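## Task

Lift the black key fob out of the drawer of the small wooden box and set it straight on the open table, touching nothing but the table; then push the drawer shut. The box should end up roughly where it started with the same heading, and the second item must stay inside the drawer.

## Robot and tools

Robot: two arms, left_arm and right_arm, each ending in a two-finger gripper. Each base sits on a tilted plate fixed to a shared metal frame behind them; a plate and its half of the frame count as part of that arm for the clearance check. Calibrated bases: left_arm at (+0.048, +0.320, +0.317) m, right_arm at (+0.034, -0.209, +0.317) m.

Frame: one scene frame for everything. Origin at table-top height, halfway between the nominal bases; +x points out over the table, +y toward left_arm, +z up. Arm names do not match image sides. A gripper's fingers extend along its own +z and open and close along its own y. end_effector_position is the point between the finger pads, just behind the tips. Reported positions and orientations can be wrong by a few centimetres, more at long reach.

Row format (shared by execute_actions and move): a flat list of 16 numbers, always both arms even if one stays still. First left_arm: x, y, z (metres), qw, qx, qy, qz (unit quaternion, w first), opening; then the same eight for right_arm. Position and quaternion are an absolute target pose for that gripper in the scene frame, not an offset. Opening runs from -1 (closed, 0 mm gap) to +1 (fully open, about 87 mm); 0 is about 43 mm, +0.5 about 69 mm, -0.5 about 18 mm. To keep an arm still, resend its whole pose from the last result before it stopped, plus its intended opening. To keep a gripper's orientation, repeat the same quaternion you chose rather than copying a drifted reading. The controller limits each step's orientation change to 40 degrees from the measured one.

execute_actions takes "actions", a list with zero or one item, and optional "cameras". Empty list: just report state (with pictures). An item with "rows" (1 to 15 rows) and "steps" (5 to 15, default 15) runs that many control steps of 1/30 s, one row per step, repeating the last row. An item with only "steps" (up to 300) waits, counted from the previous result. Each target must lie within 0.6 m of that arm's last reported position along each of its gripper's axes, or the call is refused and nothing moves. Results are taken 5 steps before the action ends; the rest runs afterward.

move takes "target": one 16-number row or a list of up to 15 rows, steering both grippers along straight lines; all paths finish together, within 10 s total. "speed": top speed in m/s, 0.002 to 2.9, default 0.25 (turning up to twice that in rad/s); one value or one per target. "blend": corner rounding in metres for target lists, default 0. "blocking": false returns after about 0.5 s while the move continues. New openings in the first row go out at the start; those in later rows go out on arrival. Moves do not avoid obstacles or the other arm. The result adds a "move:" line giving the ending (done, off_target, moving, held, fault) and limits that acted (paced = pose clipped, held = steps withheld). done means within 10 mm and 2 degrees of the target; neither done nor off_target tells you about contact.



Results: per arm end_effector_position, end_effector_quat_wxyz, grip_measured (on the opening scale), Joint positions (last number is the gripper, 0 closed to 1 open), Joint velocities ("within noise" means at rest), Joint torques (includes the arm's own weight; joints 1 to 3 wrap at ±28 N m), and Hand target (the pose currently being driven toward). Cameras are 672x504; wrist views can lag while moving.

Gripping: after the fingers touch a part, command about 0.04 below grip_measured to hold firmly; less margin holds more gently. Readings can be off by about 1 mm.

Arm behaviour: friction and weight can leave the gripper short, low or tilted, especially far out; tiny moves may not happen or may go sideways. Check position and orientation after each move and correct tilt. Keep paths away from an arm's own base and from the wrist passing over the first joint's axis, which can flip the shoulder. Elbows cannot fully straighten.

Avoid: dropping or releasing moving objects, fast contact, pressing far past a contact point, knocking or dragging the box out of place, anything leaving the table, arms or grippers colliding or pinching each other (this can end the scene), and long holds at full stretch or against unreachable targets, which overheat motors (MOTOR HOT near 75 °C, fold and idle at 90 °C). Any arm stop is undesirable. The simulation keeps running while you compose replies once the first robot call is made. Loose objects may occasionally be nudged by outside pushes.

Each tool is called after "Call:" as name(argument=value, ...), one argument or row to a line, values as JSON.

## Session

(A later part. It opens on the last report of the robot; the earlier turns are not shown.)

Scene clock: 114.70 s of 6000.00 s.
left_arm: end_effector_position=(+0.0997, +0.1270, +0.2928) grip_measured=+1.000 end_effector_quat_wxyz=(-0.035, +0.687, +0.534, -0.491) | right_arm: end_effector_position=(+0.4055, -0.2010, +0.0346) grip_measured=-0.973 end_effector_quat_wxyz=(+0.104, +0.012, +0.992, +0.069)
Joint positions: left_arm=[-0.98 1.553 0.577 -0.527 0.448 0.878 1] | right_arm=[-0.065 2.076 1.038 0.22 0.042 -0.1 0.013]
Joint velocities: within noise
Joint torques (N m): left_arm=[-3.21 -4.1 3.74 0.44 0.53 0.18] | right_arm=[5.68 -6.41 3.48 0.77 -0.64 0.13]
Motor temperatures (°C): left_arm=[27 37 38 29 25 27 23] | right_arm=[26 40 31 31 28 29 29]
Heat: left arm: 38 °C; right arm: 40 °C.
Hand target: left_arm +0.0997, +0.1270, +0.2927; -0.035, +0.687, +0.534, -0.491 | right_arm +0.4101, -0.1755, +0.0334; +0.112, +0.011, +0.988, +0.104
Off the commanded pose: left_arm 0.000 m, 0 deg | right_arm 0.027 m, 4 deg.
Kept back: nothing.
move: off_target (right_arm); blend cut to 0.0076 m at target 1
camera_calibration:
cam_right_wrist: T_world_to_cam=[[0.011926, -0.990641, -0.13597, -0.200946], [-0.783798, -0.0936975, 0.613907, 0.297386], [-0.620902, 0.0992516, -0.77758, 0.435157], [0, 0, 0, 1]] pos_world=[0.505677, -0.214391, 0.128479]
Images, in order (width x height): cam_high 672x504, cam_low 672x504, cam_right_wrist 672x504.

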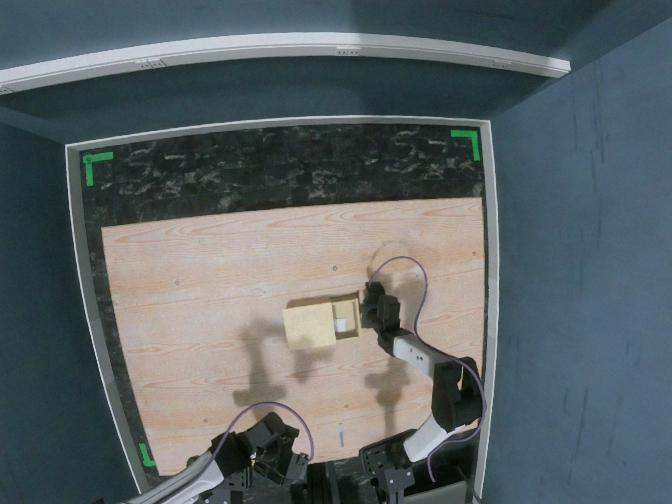

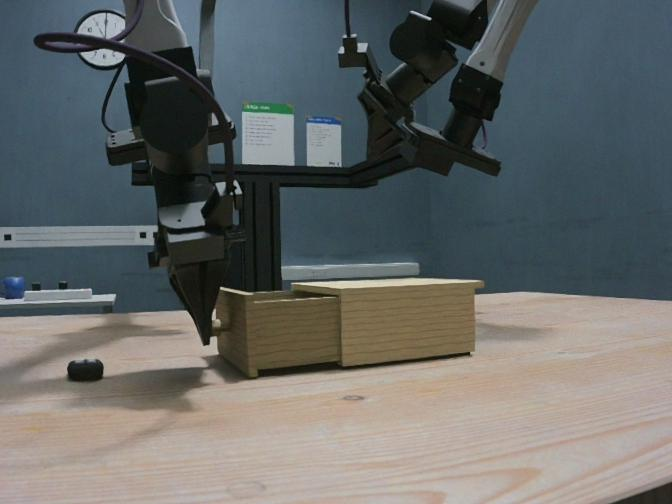

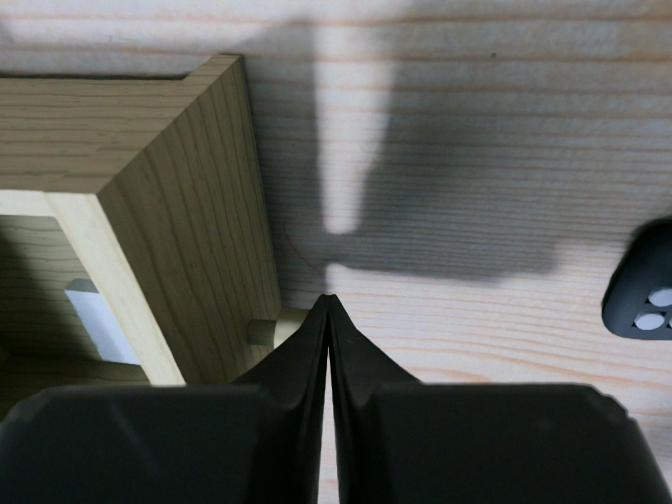

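Call:
move(
  target=[
    [0.0997, 0.1270, 0.2928, -0.035, 0.687, 0.534, -0.491, 1, 0.407, -0.1200, 0.033, 0.1126, 0.0118, 0.9881, 0.1038, -1],
  ],
  speed=[0.07],
  cameras=["cam_right_wrist", "cam_high", "cam_low"],
)

Scene clock: 116.07 s of 6000.00 s.
left_arm: end_effector_position=(+0.0997, +0.1270, +0.2928) grip_measured=+1.000 end_effector_quat_wxyz=(-0.035, +0.687, +0.534, -0.491) | right_arm: end_effector_position=(+0.4038, -0.1507, +0.0346) grip_measured=-0.973 end_effector_quat_wxyz=(+0.106, +0.011, +0.992, +0.061)
Joint positions: left_arm=[-0.98 1.553 0.577 -0.527 0.448 0.878 1] | right_arm=[0.072 2.119 1.042 0.254 0.151 -0.003 0.013]
Joint velocities: within noise
Joint torques (N m): left_arm=[-3.17 -4.11 3.79 0.44 0.53 0.18] | right_arm=[6.91 -6.22 3.52 0.77 -0.69 0.19]
Motor temperatures (°C): left_arm=[27 37 38 29 25 27 23] | right_arm=[26 40 31 31 28 29 29]
Heat: left arm: 38 °C; right arm: 40 °C.
Hand target: left_arm +0.0997, +0.1270, +0.2927; -0.035, +0.687, +0.534, -0.491 | right_arm +0.4060, -0.1209, +0.0348; +0.111, +0.011, +0.988, +0.103
Off the commanded pose: left_arm 0.000 m, 0 deg | right_arm 0.031 m, 5 deg.
Kept back: nothing.
move: off_target (right_arm)
camera_calibration:
cam_right_wrist: T_world_to_cam=[[0.0121998, -0.992637, -0.120515, -0.152031], [-0.786232, -0.0839889, 0.612197, 0.303341], [-0.617811, 0.0872838, -0.781468, 0.426076], [0, 0, 0, 1]] pos_world=[0.503585, -0.162624, 0.128938]
Images, in order (width x height): cam_high 672x504, cam_low 672x504, cam_right_wrist 672x504.

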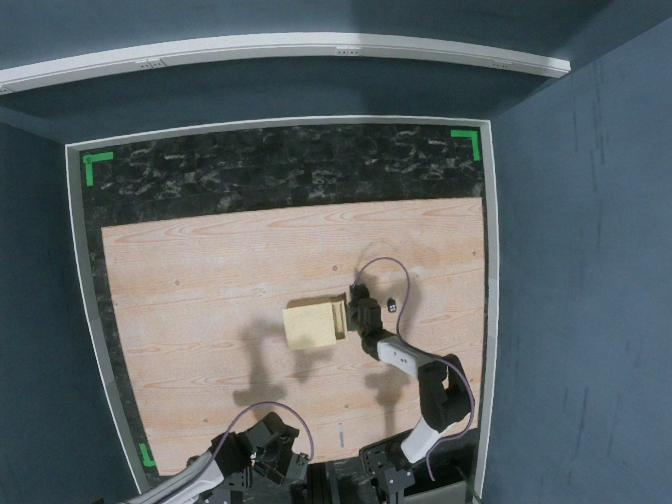

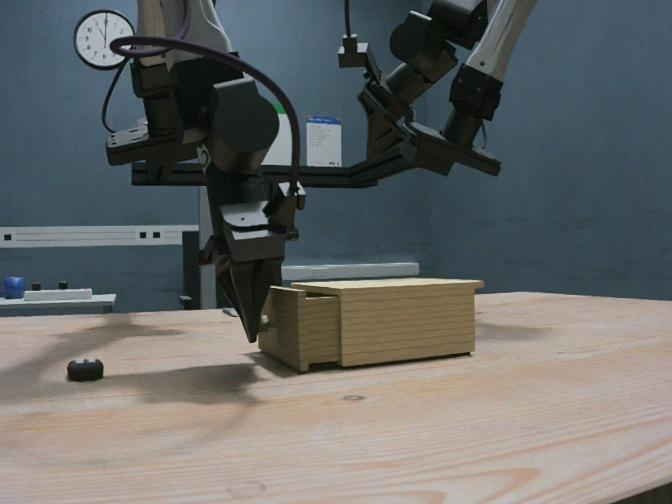

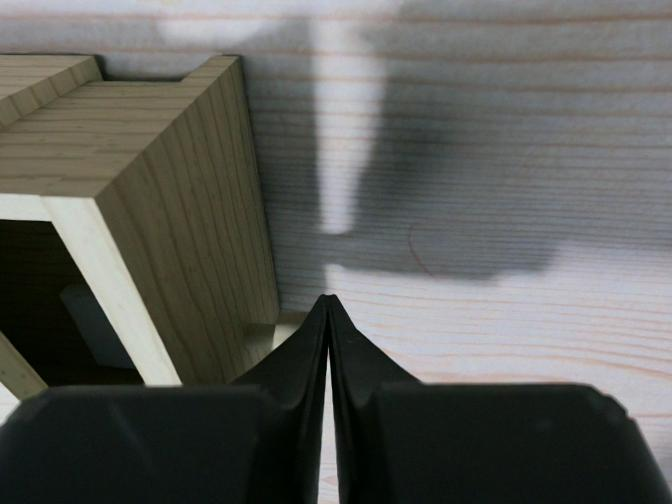

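Call:
move(
  target=[
    [0.0997, 0.1270, 0.2928, -0.035, 0.687, 0.534, -0.491, 1, 0.407, -0.0920, 0.033, 0.1126, 0.0118, 0.9881, 0.1038, -1],
  ],
  speed=[0.05],
  cameras=["cam_right_wrist", "cam_high", "cam_low"],
)

Scene clock: 117.20 s of 6000.00 s.
left_arm: end_effector_position=(+0.0997, +0.1270, +0.2928) grip_measured=+1.000 end_effector_quat_wxyz=(-0.035, +0.687, +0.534, -0.491) | right_arm: end_effector_position=(+0.4028, -0.1209, +0.0334) grip_measured=-0.973 end_effector_quat_wxyz=(+0.105, +0.011, +0.992, +0.065)
Joint positions: left_arm=[-0.98 1.553 0.577 -0.527 0.448 0.878 1] | right_arm=[0.143 2.155 1.067 0.255 0.191 0.05 0.013]
Joint velocities: within noise
Joint torques (N m): left_arm=[-3.21 -4.1 3.73 0.43 0.53 0.18] | right_arm=[7.41 -6.42 4.12 0.79 -0.61 0.16]
Motor temperatures (°C): left_arm=[27 37 38 29 25 27 23] | right_arm=[26 40 31 31 28 29 29]
Heat: left arm: 38 °C; right arm: 40 °C.
Hand target: left_arm +0.0997, +0.1270, +0.2927; -0.035, +0.687, +0.534, -0.491 | right_arm +0.4060, -0.0927, +0.0346; +0.112, +0.011, +0.988, +0.104
Off the commanded pose: left_arm 0.000 m, 0 deg | right_arm 0.029 m, 5 deg.
Kept back: nothing.
move: off_target (right_arm)
camera_calibration:
cam_right_wrist: T_world_to_cam=[[0.0130452, -0.991676, -0.128097, -0.122718], [-0.785042, -0.089502, 0.612943, 0.304559], [-0.619305, 0.0925653, -0.779675, 0.423196], [0, 0, 0, 1]] pos_world=[0.50278, -0.133611, 0.127558]
Images, in order (width x height): cam_high 672x504, cam_low 672x504, cam_right_wrist 672x504.

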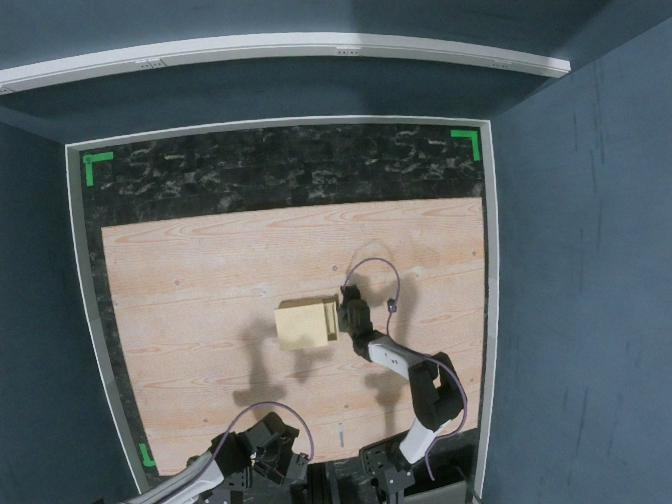

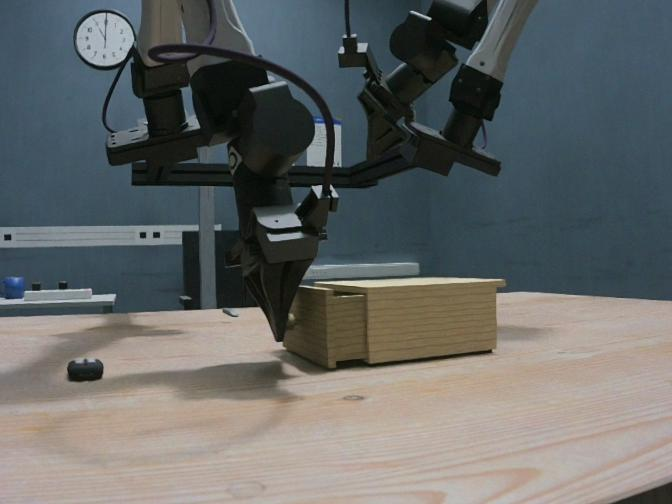

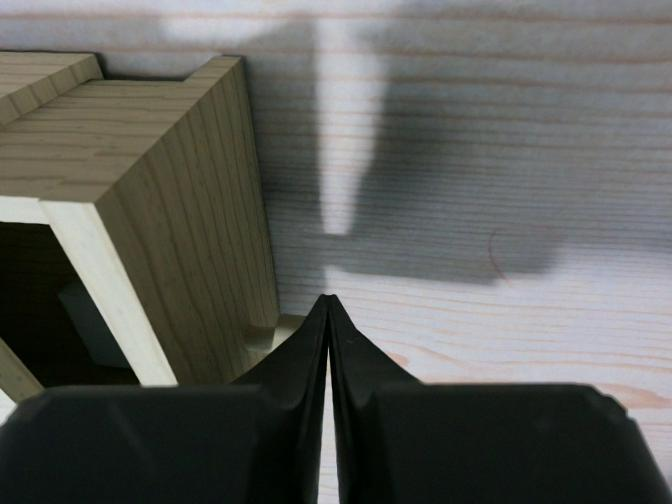

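Call:
zoom_image(
  camera="cam_high",
  region=[260, 280, 360, 360],
)

Scaled by 5.040 from the camera's 672x504 image, which has a finer 960x720 frame.

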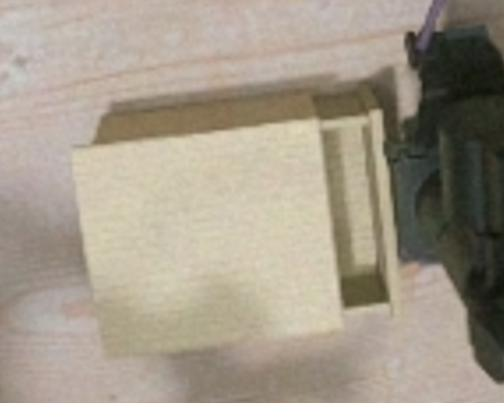

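Call:
move(
  target=[
    [0.22, 0.20, 0.26, 0.1298, -0.0136, 0.9860, -0.1036, -1, 0.402, -0.1350, 0.034, 0.1126, 0.0118, 0.9881, 0.1038, -1],
    [0.37, 0.20, 0.17, 0.1298, -0.0136, 0.9860, -0.1036, -1, 0.402, -0.1350, 0.034, 0.1126, 0.0118, 0.9881, 0.1038, -1],
  ],
  speed=0.35,
  blend=[0.04, 0],
  cameras=["cam_left_wrist", "cam_high", "cam_low"],
)

Scene clock: 124.07 s of 6000.00 s.
left_arm: end_effector_position=(+0.3636, +0.2011, +0.1723) grip_measured=-0.993 end_effector_quat_wxyz=(+0.125, -0.012, +0.987, -0.099) | right_arm: end_effector_position=(+0.3884, -0.1299, +0.0273) grip_measured=-0.974 end_effector_quat_wxyz=(+0.091, +0.009, +0.991, +0.102)
Joint positions: left_arm=[-0.408 1.623 0.708 0.079 -0.3 -0.219 0.003] | right_arm=[0.082 2.155 1.03 0.273 0.074 0.014 0.013]
Joint velocities: within noise
Joint torques (N m): left_arm=[-2.09 -5.85 4.72 1.28 0.2 0.23] | right_arm=[2.61 -10.29 1.44 0.74 -0.26 -0.28]
Motor temperatures (°C): left_arm=[27 37 38 29 25 27 23] | right_arm=[26 40 30 31 28 29 28]
Heat: left arm: 38 °C; right arm: 40 °C.
Hand target: left_arm +0.3699, +0.2001, +0.1701; +0.130, -0.014, +0.986, -0.103 | right_arm +0.4018, -0.1351, +0.0340; +0.112, +0.012, +0.988, +0.103
Off the commanded pose: left_arm 0.007 m, 1 deg | right_arm 0.016 m, 3 deg.
Kept back: nothing.
move: off_target (right_arm)
camera_calibration:
cam_left_wrist: T_world_to_cam=[[0.000166866, -0.982687, 0.185275, 0.163686], [-0.826829, 0.104073, 0.552741, 0.209087], [-0.562454, -0.153283, -0.812496, 0.516184], [0, 0, 0, 1]] pos_world=[0.463182, 0.218214, 0.2735]
Images, in order (width x height): cam_high 672x504, cam_low 672x504, cam_left_wrist 672x504.

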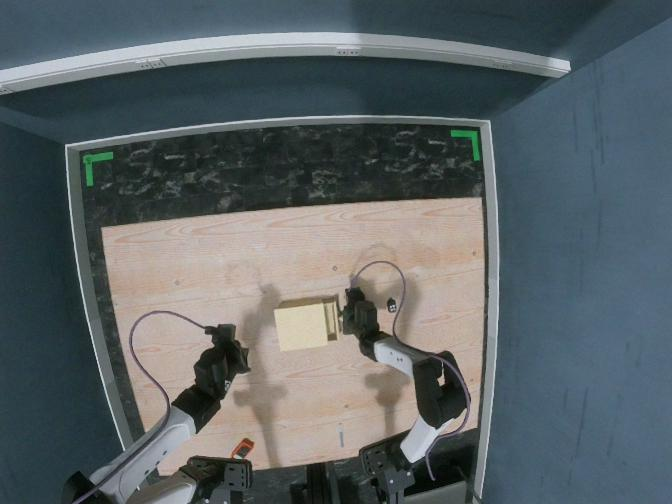

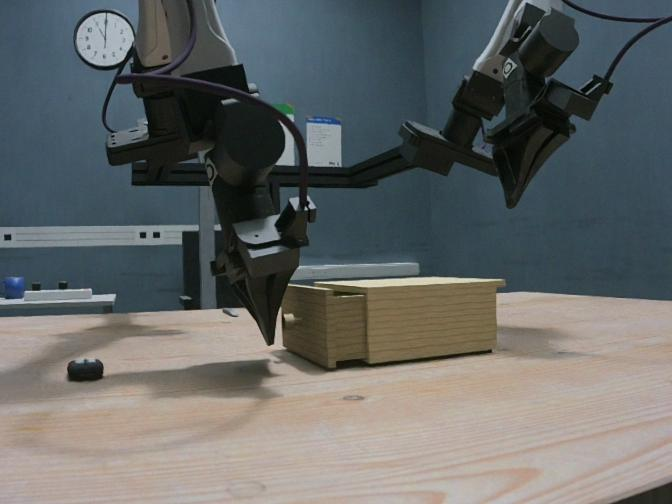

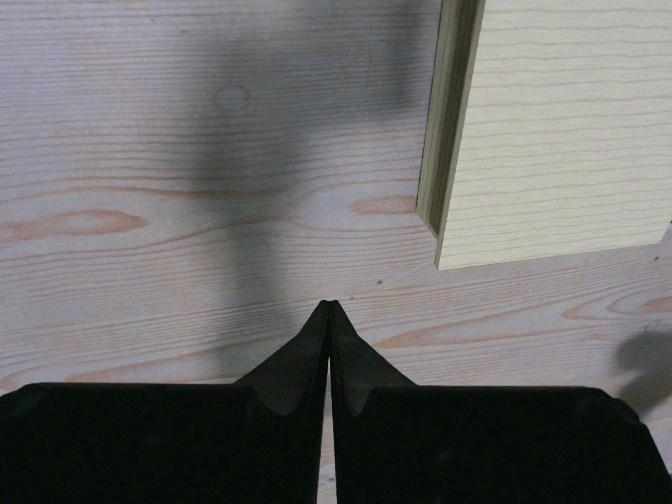

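Call:
move(
  target=[
    [0.425, 0.165, 0.10, 0.1298, -0.0136, 0.9860, -0.1036, -1, 0.402, -0.1350, 0.034, 0.1126, 0.0118, 0.9881, 0.1038, -1],
    [0.425, 0.145, 0.034, 0.1298, -0.0136, 0.9860, -0.1036, -1, 0.402, -0.1350, 0.034, 0.1126, 0.0118, 0.9881, 0.1038, -1],
  ],
  speed=0.20,
  blend=[0.03, 0],
  cameras=["cam_left_wrist", "cam_low", "cam_right_wrist"],
)

Scene clock: 126.73 s of 6000.00 s.
left_arm: end_effector_position=(+0.4202, +0.1437, +0.0377) grip_measured=-0.993 end_effector_quat_wxyz=(+0.125, -0.011, +0.987, -0.100) | right_arm: end_effector_position=(+0.3885, -0.1298, +0.0273) grip_measured=-0.974 end_effector_quat_wxyz=(+0.091, +0.009, +0.991, +0.102)
Joint positions: left_arm=[-0.354 2.27 1.158 0.289 -0.26 -0.176 0.003] | right_arm=[0.082 2.155 1.03 0.273 0.074 0.014 0.013]
Joint velocities: within noise
Joint torques (N m): left_arm=[-3.73 -8.88 3.37 1.31 0.22 0.25] | right_arm=[2.56 -10.3 1.4 0.75 -0.21 -0.29]
Motor temperatures (°C): left_arm=[27 38 38 29 25 27 23] | right_arm=[26 40 30 31 28 29 28]
Heat: left arm: 38 °C; right arm: 40 °C.
Hand target: left_arm +0.4251, +0.1452, +0.0341; +0.130, -0.014, +0.986, -0.103 | right_arm +0.4018, -0.1351, +0.0340; +0.112, +0.012, +0.988, +0.104
Off the commanded pose: left_arm 0.006 m, 1 deg | right_arm 0.016 m, 3 deg.
Kept back: nothing.
move: off_target (right_arm)
camera_calibration:
cam_left_wrist: T_world_to_cam=[[-0.00179146, -0.982248, 0.187577, 0.132855], [-0.82647, 0.107056, 0.552708, 0.33573], [-0.562978, -0.154037, -0.811991, 0.430159], [0, 0, 0, 1]] pos_world=[0.519879, 0.160815, 0.138803]
cam_right_wrist: T_world_to_cam=[[0.0219182, -0.979033, -0.202517, -0.131835], [-0.767617, -0.146262, 0.623997, 0.281819], [-0.640534, 0.141779, -0.754728, 0.424312], [0, 0, 0, 1]] pos_world=[0.491005, -0.14801, 0.117687]
Images, in order (width x height): cam_low 672x504, cam_left_wrist 672x504, cam_right_wrist 672x504.

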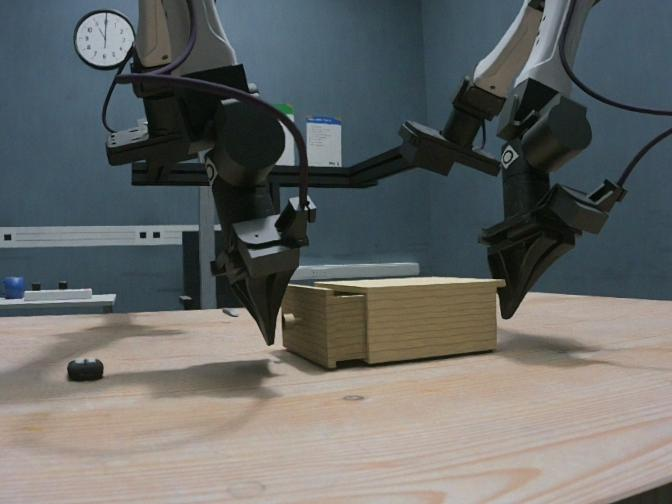

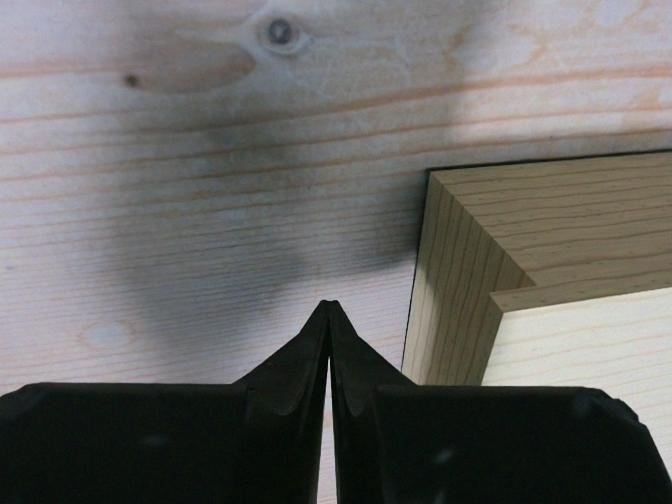

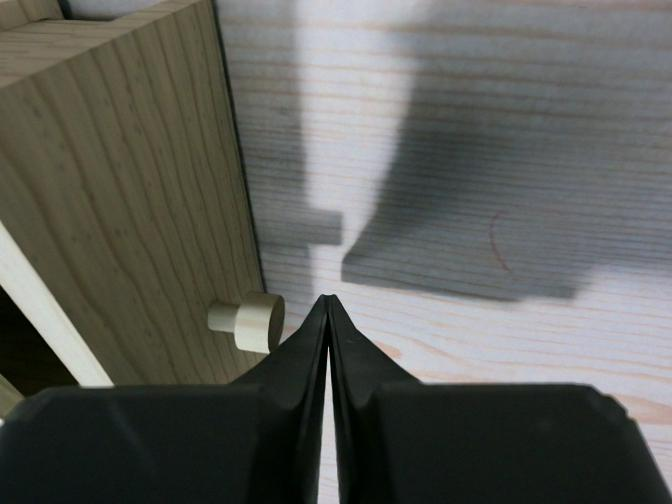

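Call:
move(
  target=[
    [0.425, 0.085, 0.034, 0.1298, -0.0136, 0.9860, -0.1036, -1, 0.402, -0.1350, 0.034, 0.1126, 0.0118, 0.9881, 0.1038, -1],
  ],
  speed=0.07,
  cameras=["cam_left_wrist", "cam_low", "cam_right_wrist"],
)

Scene clock: 128.40 s of 6000.00 s.
left_arm: end_effector_position=(+0.4305, +0.1122, +0.0348) grip_measured=-0.993 end_effector_quat_wxyz=(+0.132, -0.013, +0.989, -0.067) | right_arm: end_effector_position=(+0.3886, -0.1319, +0.0268) grip_measured=-0.974 end_effector_quat_wxyz=(+0.091, +0.009, +0.991, +0.100)
Joint positions: left_arm=[-0.438 2.354 1.293 0.218 -0.384 -0.234 0.003] | right_arm=[0.078 2.155 1.03 0.273 0.076 0.012 0.013]
Joint velocities: within noise
Joint torques (N m): left_arm=[-8.18 -7.97 4.05 1.33 0.51 -0.15] | right_arm=[2.96 -10.18 1.4 0.73 -0.24 -0.25]
Motor temperatures (°C): left_arm=[27 38 38 29 25 27 23] | right_arm=[26 41 30 31 28 29 28]
Heat: left arm: 38 °C; right arm: 41 °C.
Hand target: left_arm +0.4241, +0.0859, +0.0353; +0.129, -0.013, +0.986, -0.103 | right_arm +0.4019, -0.1350, +0.0340; +0.113, +0.012, +0.988, +0.104
Off the commanded pose: left_arm 0.028 m, 4 deg | right_arm 0.016 m, 3 deg.
Kept back: nothing.
move: off_target (left_arm, right_arm)
camera_calibration:
cam_left_wrist: T_world_to_cam=[[0.00784277, -0.992261, 0.123921, 0.101624], [-0.835004, 0.0616857, 0.546776, 0.358237], [-0.550189, -0.107763, -0.828058, 0.418674], [0, 0, 0, 1]] pos_world=[0.528682, 0.123857, 0.138218]
cam_right_wrist: T_world_to_cam=[[0.0201827, -0.979895, -0.198492, -0.13355], [-0.767811, -0.142349, 0.624663, 0.28254], [-0.640359, 0.139797, -0.755247, 0.423942], [0, 0, 0, 1]] pos_world=[0.491108, -0.149912, 0.11718]
Images, in order (width x height): cam_low 672x504, cam_left_wrist 672x504, cam_right_wrist 672x504.

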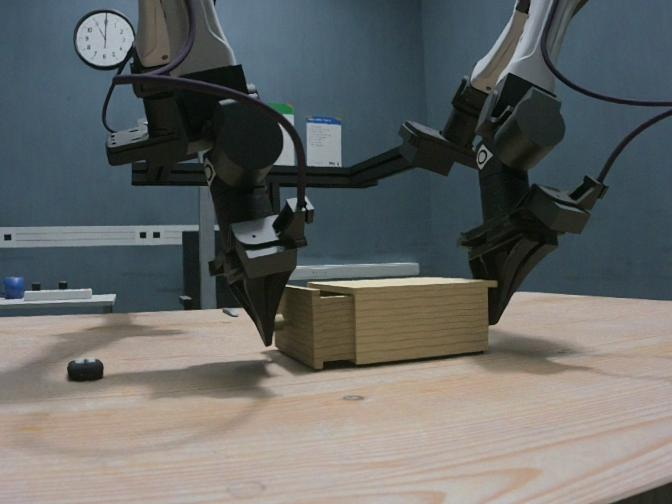

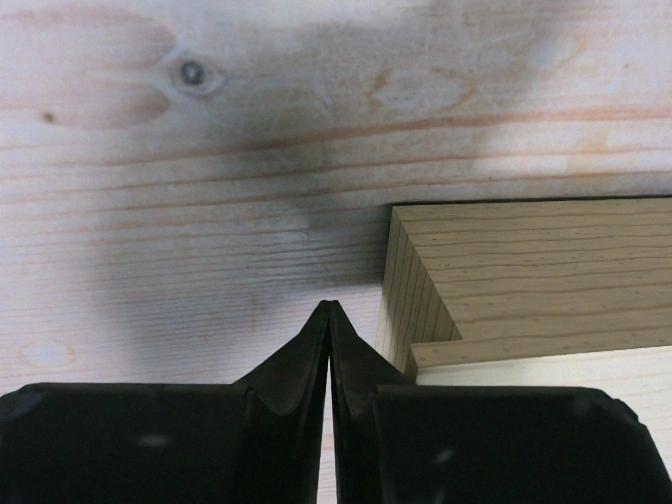

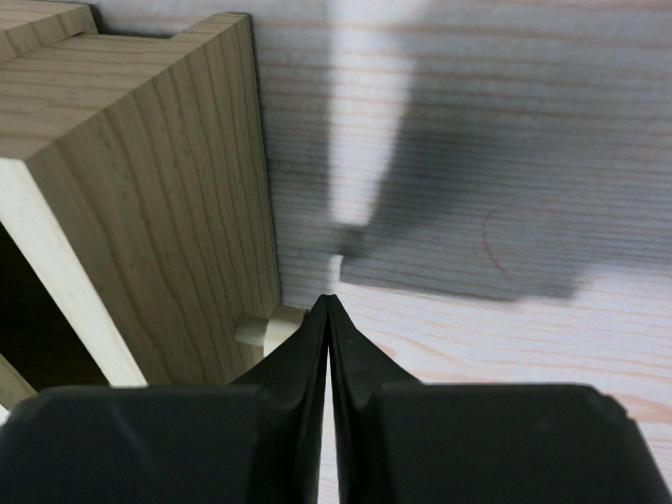

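Call:
move(
  target=[
    [0.420, 0.130, 0.034, 0.1298, -0.0136, 0.9860, -0.1036, -1, 0.402, -0.1350, 0.034, 0.1126, 0.0118, 0.9881, 0.1038, -1],
    [0.400, 0.130, 0.034, 0.1298, -0.0136, 0.9860, -0.1036, -1, 0.402, -0.1350, 0.034, 0.1126, 0.0118, 0.9881, 0.1038, -1],
    [0.400, 0.100, 0.034, 0.1298, -0.0136, 0.9860, -0.1036, -1, 0.402, -0.1350, 0.034, 0.1126, 0.0118, 0.9881, 0.1038, -1],
  ],
  speed=0.10,
  cameras=["cam_left_wrist", "cam_low", "cam_high"],
)

Scene clock: 131.07 s of 6000.00 s.
left_arm: end_effector_position=(+0.4000, +0.1096, +0.0361) grip_measured=-0.993 end_effector_quat_wxyz=(+0.128, -0.008, +0.987, -0.097) | right_arm: end_effector_position=(+0.3886, -0.1332, +0.0265) grip_measured=-0.974 end_effector_quat_wxyz=(+0.091, +0.010, +0.991, +0.099)
Joint positions: left_arm=[-0.443 2.327 1.153 0.335 -0.325 -0.236 0.003] | right_arm=[0.076 2.155 1.03 0.273 0.078 0.011 0.013]
Joint velocities: within noise
Joint torques (N m): left_arm=[-6.5 -7.94 3.74 1.25 0.09 -0.04] | right_arm=[3.1 -10.24 1.39 0.73 -0.28 -0.21]
Motor temperatures (°C): left_arm=[27 40 38 29 25 27 23] | right_arm=[26 41 30 31 28 29 28]
Heat: left arm: 40 °C; right arm: 41 °C.
Hand target: left_arm +0.3998, +0.1003, +0.0342; +0.130, -0.013, +0.986, -0.104 | right_arm +0.4019, -0.1351, +0.0340; +0.112, +0.012, +0.988, +0.104
Off the commanded pose: left_arm 0.010 m, 1 deg | right_arm 0.016 m, 3 deg.
Kept back: nothing.
move: off_target (right_arm)
camera_calibration:
cam_left_wrist: T_world_to_cam=[[-0.00768245, -0.98331, 0.181778, 0.102355], [-0.829723, 0.107729, 0.547681, 0.324963], [-0.558123, -0.146618, -0.816702, 0.409675], [0, 0, 0, 1]] pos_world=[0.499064, 0.125704, 0.138]
Images, in order (width x height): cam_high 672x504, cam_low 672x504, cam_left_wrist 672x504.

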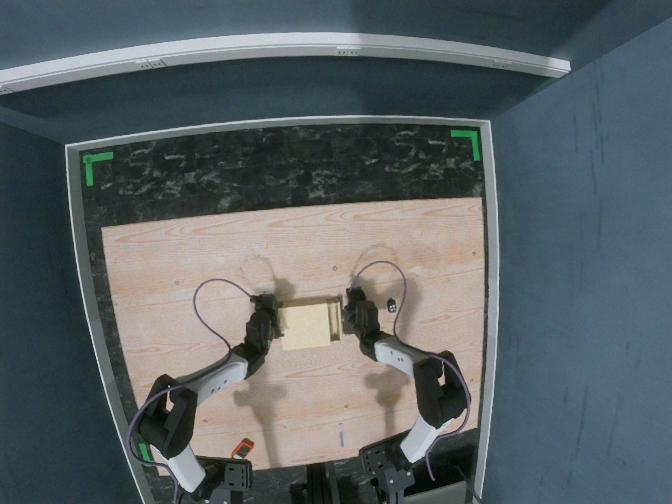

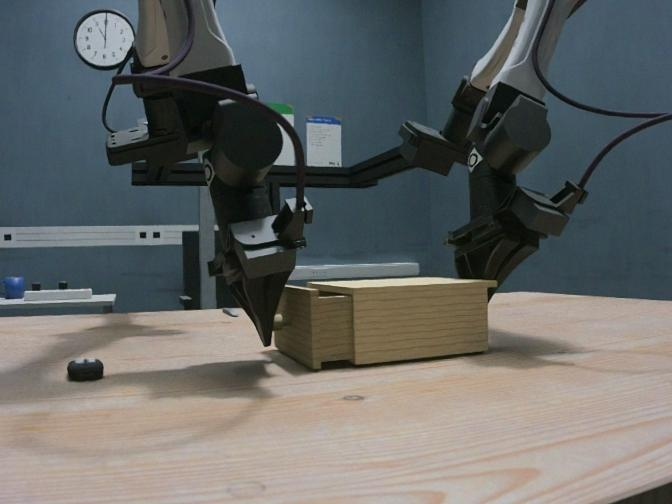

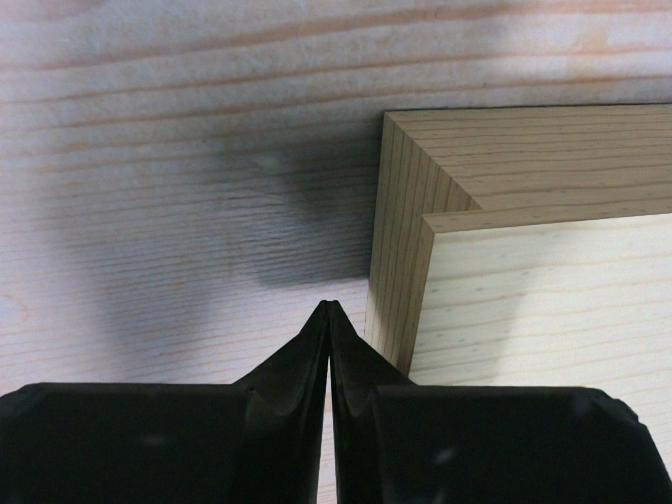

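Call:
move(
  target=[
    [0.400, 0.100, 0.034, 0.1298, -0.0136, 0.9860, -0.1036, -1, 0.402, -0.0850, 0.036, 0.1126, 0.0118, 0.9881, 0.1038, -1],
  ],
  speed=0.06,
  cameras=["cam_right_wrist", "cam_low", "cam_high"],
)

Scene clock: 132.43 s of 6000.00 s.
left_arm: end_effector_position=(+0.3998, +0.1097, +0.0359) grip_measured=-0.993 end_effector_quat_wxyz=(+0.128, -0.010, +0.987, -0.097) | right_arm: end_effector_position=(+0.3933, -0.1177, +0.0337) grip_measured=-0.974 end_effector_quat_wxyz=(+0.100, +0.011, +0.993, +0.058)
Joint positions: left_arm=[-0.443 2.327 1.153 0.335 -0.327 -0.239 0.003] | right_arm=[0.159 2.155 1.043 0.266 0.216 0.066 0.013]
Joint velocities: within noise
Joint torques (N m): left_arm=[-6.49 -7.92 3.73 1.25 0.09 0] | right_arm=[7.88 -6.78 4.34 0.77 -0.72 0.19]
Motor temperatures (°C): left_arm=[27 40 38 29 25 27 23] | right_arm=[26 41 30 31 28 29 28]
Heat: left arm: 40 °C; right arm: 41 °C.
Hand target: left_arm +0.3997, +0.1002, +0.0342; +0.130, -0.014, +0.986, -0.104 | right_arm +0.4008, -0.0861, +0.0379; +0.111, +0.011, +0.988, +0.103
Off the commanded pose: left_arm 0.010 m, 1 deg | right_arm 0.034 m, 6 deg.
Kept back: nothing.
move: off_target (right_arm)
camera_calibration:
cam_right_wrist: T_world_to_cam=[[0.00959595, -0.99339, -0.114385, -0.118609], [-0.778673, -0.0791902, 0.622413, 0.295665], [-0.627357, 0.0830959, -0.774286, 0.419054], [0, 0, 0, 1]] pos_world=[0.494261, -0.129233, 0.126875]
Images, in order (width x height): cam_high 672x504, cam_low 672x504, cam_right_wrist 672x504.

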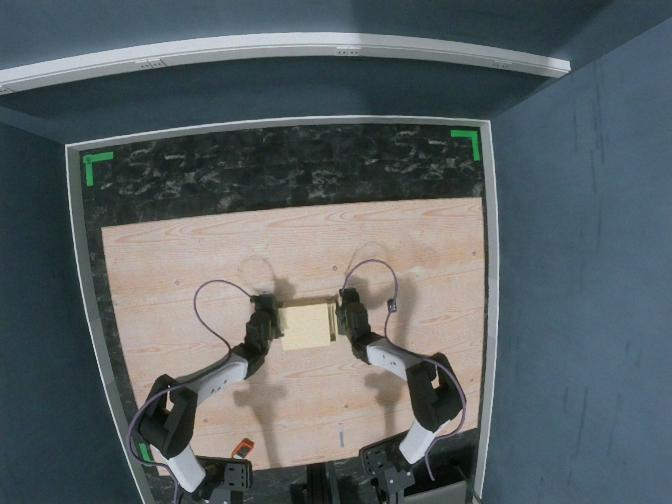

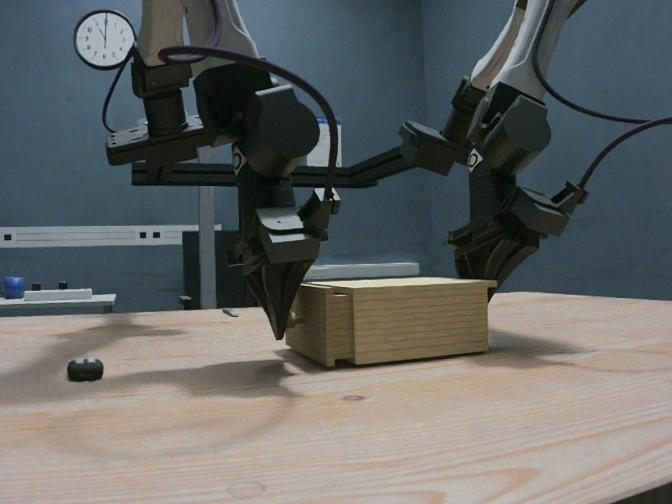

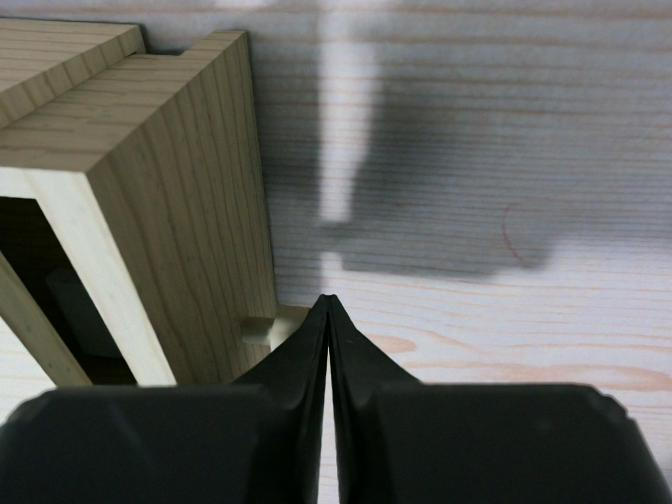

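Call:
move(
  target=[
    [0.400, 0.100, 0.034, 0.1298, -0.0136, 0.9860, -0.1036, -1, 0.403, -0.0670, 0.036, 0.1126, 0.0118, 0.9881, 0.1038, -1],
  ],
  speed=0.05,
  cameras=["cam_right_wrist", "cam_low", "cam_high"],
)

Scene clock: 133.40 s of 6000.00 s.
left_arm: end_effector_position=(+0.3998, +0.1097, +0.0359) grip_measured=-0.993 end_effector_quat_wxyz=(+0.128, -0.010, +0.987, -0.097) | right_arm: end_effector_position=(+0.3935, -0.1053, +0.0333) grip_measured=-0.974 end_effector_quat_wxyz=(+0.097, +0.012, +0.994, +0.050)
Joint positions: left_arm=[-0.443 2.327 1.153 0.335 -0.327 -0.239 0.003] | right_arm=[0.197 2.176 1.068 0.249 0.256 0.095 0.013]
Joint velocities: within noise
Joint torques (N m): left_arm=[-6.54 -7.91 3.71 1.26 0.09 -0.02] | right_arm=[8.69 -6.65 4.49 0.85 -0.83 0.21]
Motor temperatures (°C): left_arm=[28 40 38 29 25 27 23] | right_arm=[26 41 30 31 28 29 28]
Heat: left arm: 40 °C; right arm: 41 °C.
Hand target: left_arm +0.3997, +0.1002, +0.0342; +0.130, -0.014, +0.986, -0.104 | right_arm +0.4014, -0.0685, +0.0386; +0.111, +0.011, +0.988, +0.103
Off the commanded pose: left_arm 0.010 m, 1 deg | right_arm 0.040 m, 6 deg.
Kept back: nothing.
move: off_target (right_arm)
camera_calibration:
cam_right_wrist: T_world_to_cam=[[0.00705186, -0.995068, -0.0989415, -0.105995], [-0.775794, -0.067874, 0.627325, 0.296913], [-0.630947, 0.0723344, -0.772447, 0.418043], [0, 0, 0, 1]] pos_world=[0.494854, -0.115558, 0.126168]
Images, in order (width x height): cam_high 672x504, cam_low 672x504, cam_right_wrist 672x504.

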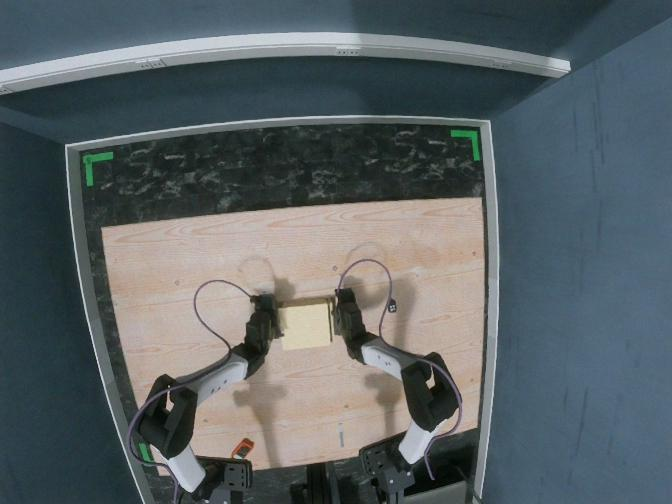

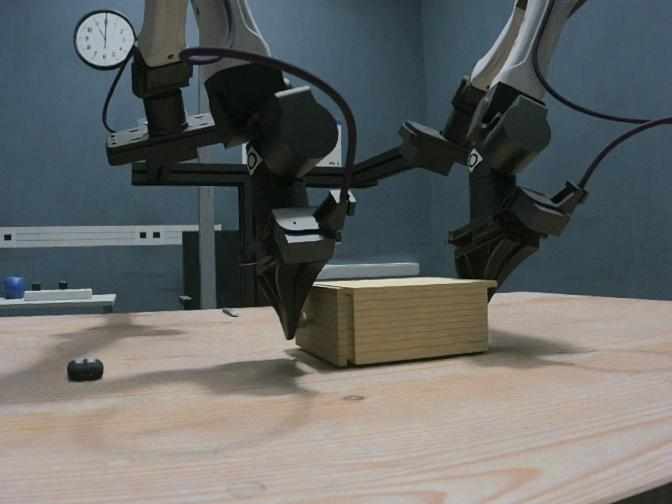

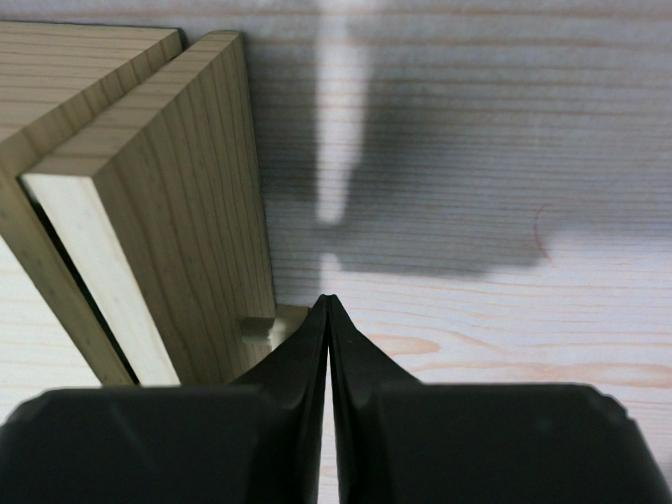

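Call:
move(
  target=[
    [0.400, 0.100, 0.034, 0.1298, -0.0136, 0.9860, -0.1036, -1, 0.404, -0.0570, 0.036, 0.1126, 0.0118, 0.9881, 0.1038, -1],
  ],
  speed=0.04,
  cameras=["cam_right_wrist", "cam_low", "cam_high"],
)

Call:
zoom_image(
  camera="cam_high",
  region=[260, 280, 360, 360],
)

Call:
zoom_image(
  camera="cam_low",
  region=[240, 240, 540, 400],
)

Scene clock: 134.43 s of 6000.00 s.
left_arm: end_effector_position=(+0.3999, +0.1099, +0.0359) grip_measured=-0.993 end_effector_quat_wxyz=(+0.128, -0.010, +0.987, -0.096) | right_arm: end_effector_position=(+0.3935, -0.1049, +0.0335) grip_measured=-0.974 end_effector_quat_wxyz=(+0.095, +0.013, +0.995, +0.035)
Joint positions: left_arm=[-0.443 2.327 1.153 0.335 -0.328 -0.239 0.003] | right_arm=[0.211 2.182 1.082 0.229 0.294 0.108 0.013]
Joint velocities: within noise
Joint torques (N m): left_arm=[-6.53 -7.88 3.73 1.26 0.09 -0.02] | right_arm=[9.65 -6.52 4.74 0.91 -1.03 0.25]
Motor temperatures (°C): left_arm=[28 41 38 29 25 27 23] | right_arm=[26 41 30 31 28 29 28]
Heat: left arm: 41 °C; right arm: 41 °C.
Hand target: left_arm +0.3998, +0.1003, +0.0342; +0.130, -0.014, +0.986, -0.104 | right_arm +0.4017, -0.0591, +0.0400; +0.110, +0.010, +0.989, +0.103
Off the commanded pose: left_arm 0.010 m, 1 deg | right_arm 0.049 m, 8 deg.
Kept back: nothing.
move: off_target (right_arm)
camera_calibration:
cam_right_wrist: T_world_to_cam=[[0.00210476, -0.997582, -0.069465, -0.104919], [-0.77229, -0.0457505, 0.63362, 0.297601], [-0.635266, 0.0523135, -0.770519, 0.417766], [0, 0, 0, 1]] pos_world=[0.495448, -0.112904, 0.126043]
Images, in order (width x height): cam_high 672x504, cam_low 672x504, cam_right_wrist 672x504.

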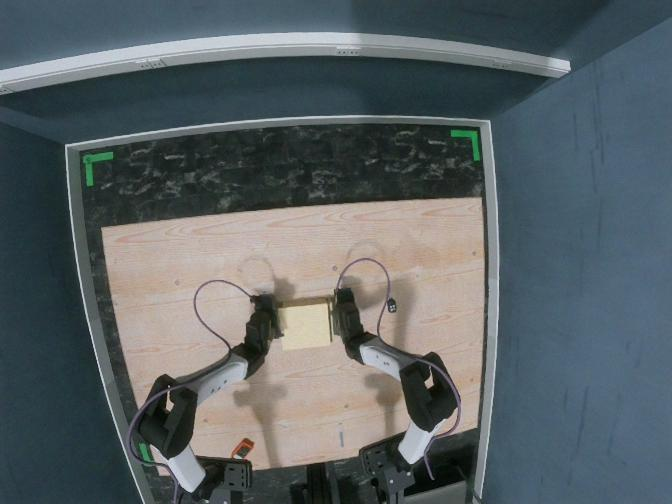

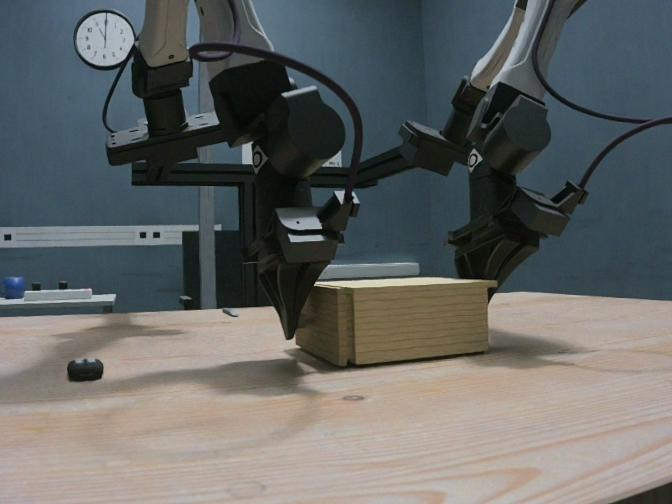

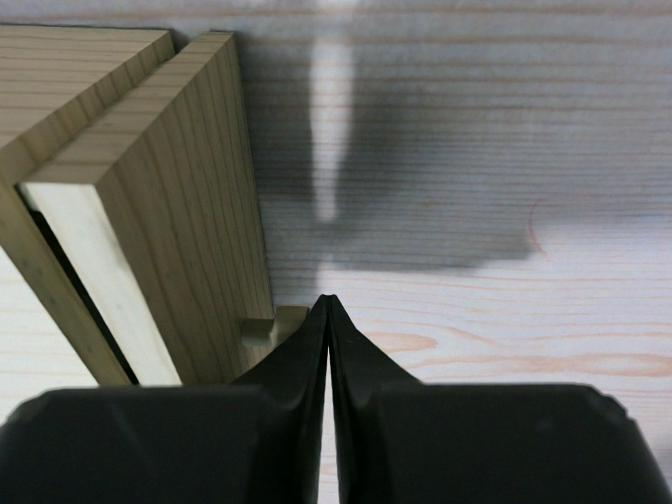

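Scaled by 5.040 from the camera's 672x504 image, which has a finer 960x720 frame.

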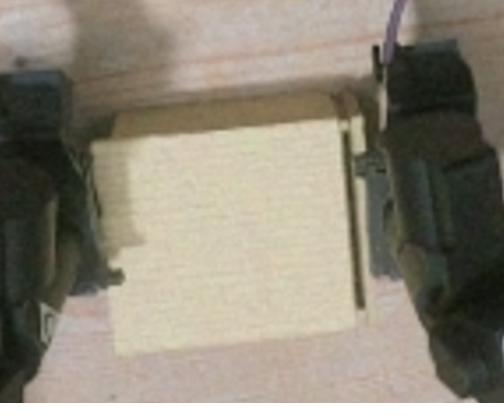

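Scaled by 1.680 from the camera's 672x504 image, which has a finer 960x720 frame.

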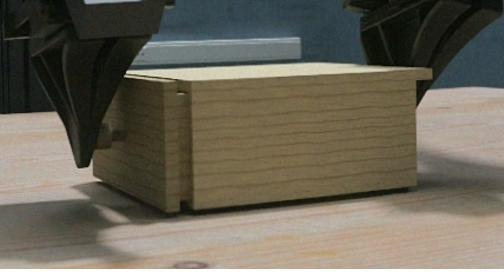

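Call:
zoom_image(
  camera="cam_right_wrist",
  region=[0, 0, 340, 400],
)

Scaled by 1.260 from the camera's 672x504 image, which has a finer 960x720 frame.

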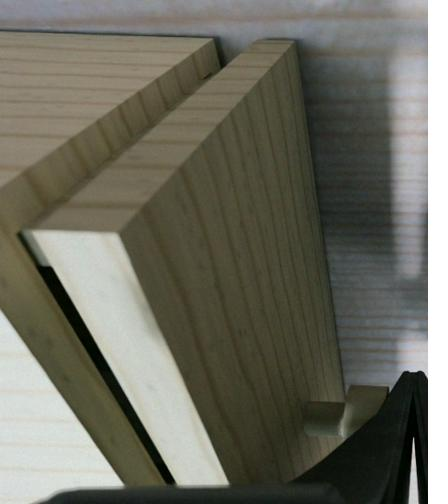

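Call:
move(
  target=[
    [0.400, 0.100, 0.034, 0.1298, -0.0136, 0.9860, -0.1036, -1, 0.400, -0.1300, 0.034, 0.1111, 0.0216, 0.9753, 0.1896, -1],
    [0.400, 0.100, 0.034, 0.1298, -0.0136, 0.9860, -0.1036, -1, 0.402, -0.0780, 0.034, 0.1111, 0.0216, 0.9753, 0.1896, -1],
  ],
  speed=[0.12, 0.07],
  cameras=["cam_right_wrist", "cam_low", "cam_high"],
)

Scene clock: 139.17 s of 6000.00 s.
left_arm: end_effector_position=(+0.3999, +0.1099, +0.0359) grip_measured=-0.993 end_effector_quat_wxyz=(+0.128, -0.010, +0.987, -0.096) | right_arm: end_effector_position=(+0.3864, -0.1035, +0.0269) grip_measured=-0.974 end_effector_quat_wxyz=(+0.089, +0.024, +0.984, +0.155)
Joint positions: left_arm=[-0.443 2.327 1.153 0.335 -0.328 -0.239 0.003] | right_arm=[0.097 2.183 1.037 0.297 -0.017 0.066 0.013]
Joint velocities: within noise
Joint torques (N m): left_arm=[-6.5 -7.88 3.74 1.26 0.09 -0.01] | right_arm=[7.1 -7.72 3.73 0.81 -0.66 0.08]
Motor temperatures (°C): left_arm=[28 41 38 30 25 27 23] | right_arm=[27 41 30 31 28 29 28]
Heat: left arm: 41 °C; right arm: 41 °C.
Hand target: left_arm +0.3997, +0.1002, +0.0342; +0.130, -0.014, +0.986, -0.104 | right_arm +0.4010, -0.0786, +0.0354; +0.110, +0.021, +0.975, +0.190
Off the commanded pose: left_arm 0.010 m, 1 deg | right_arm 0.031 m, 5 deg.
Kept back: nothing.
move: off_target (right_arm)
camera_calibration:
cam_right_wrist: T_world_to_cam=[[-0.000112017, -0.951879, -0.306473, -0.0919848], [-0.767987, -0.196204, 0.609672, 0.279667], [-0.640465, 0.235436, -0.731009, 0.427917], [0, 0, 0, 1]] pos_world=[0.488836, -0.133434, 0.114115]
Images, in order (width x height): cam_high 672x504, cam_low 672x504, cam_right_wrist 672x504.

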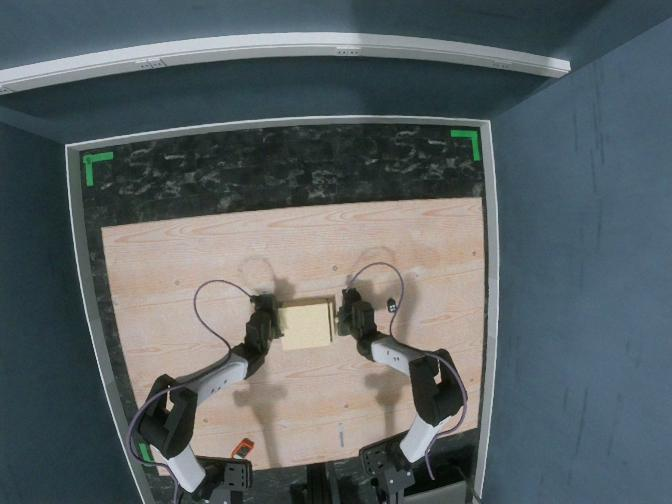

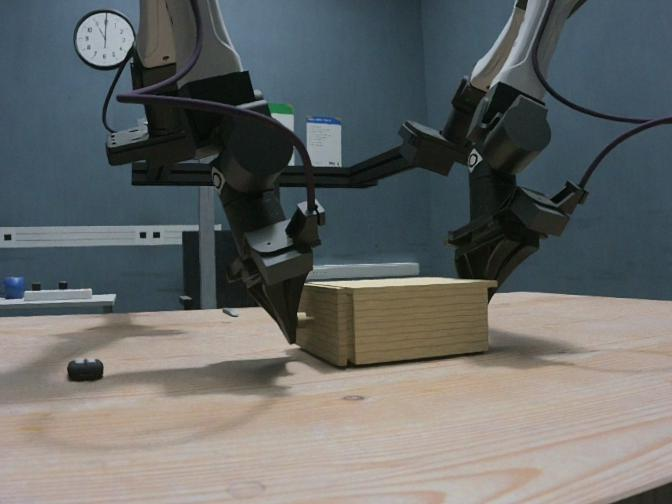

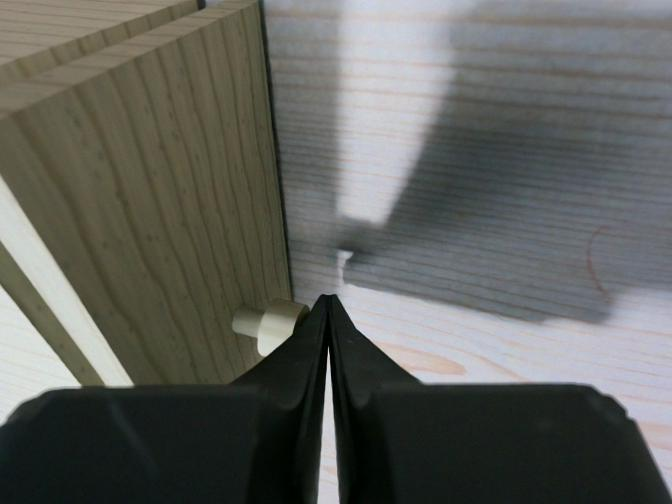

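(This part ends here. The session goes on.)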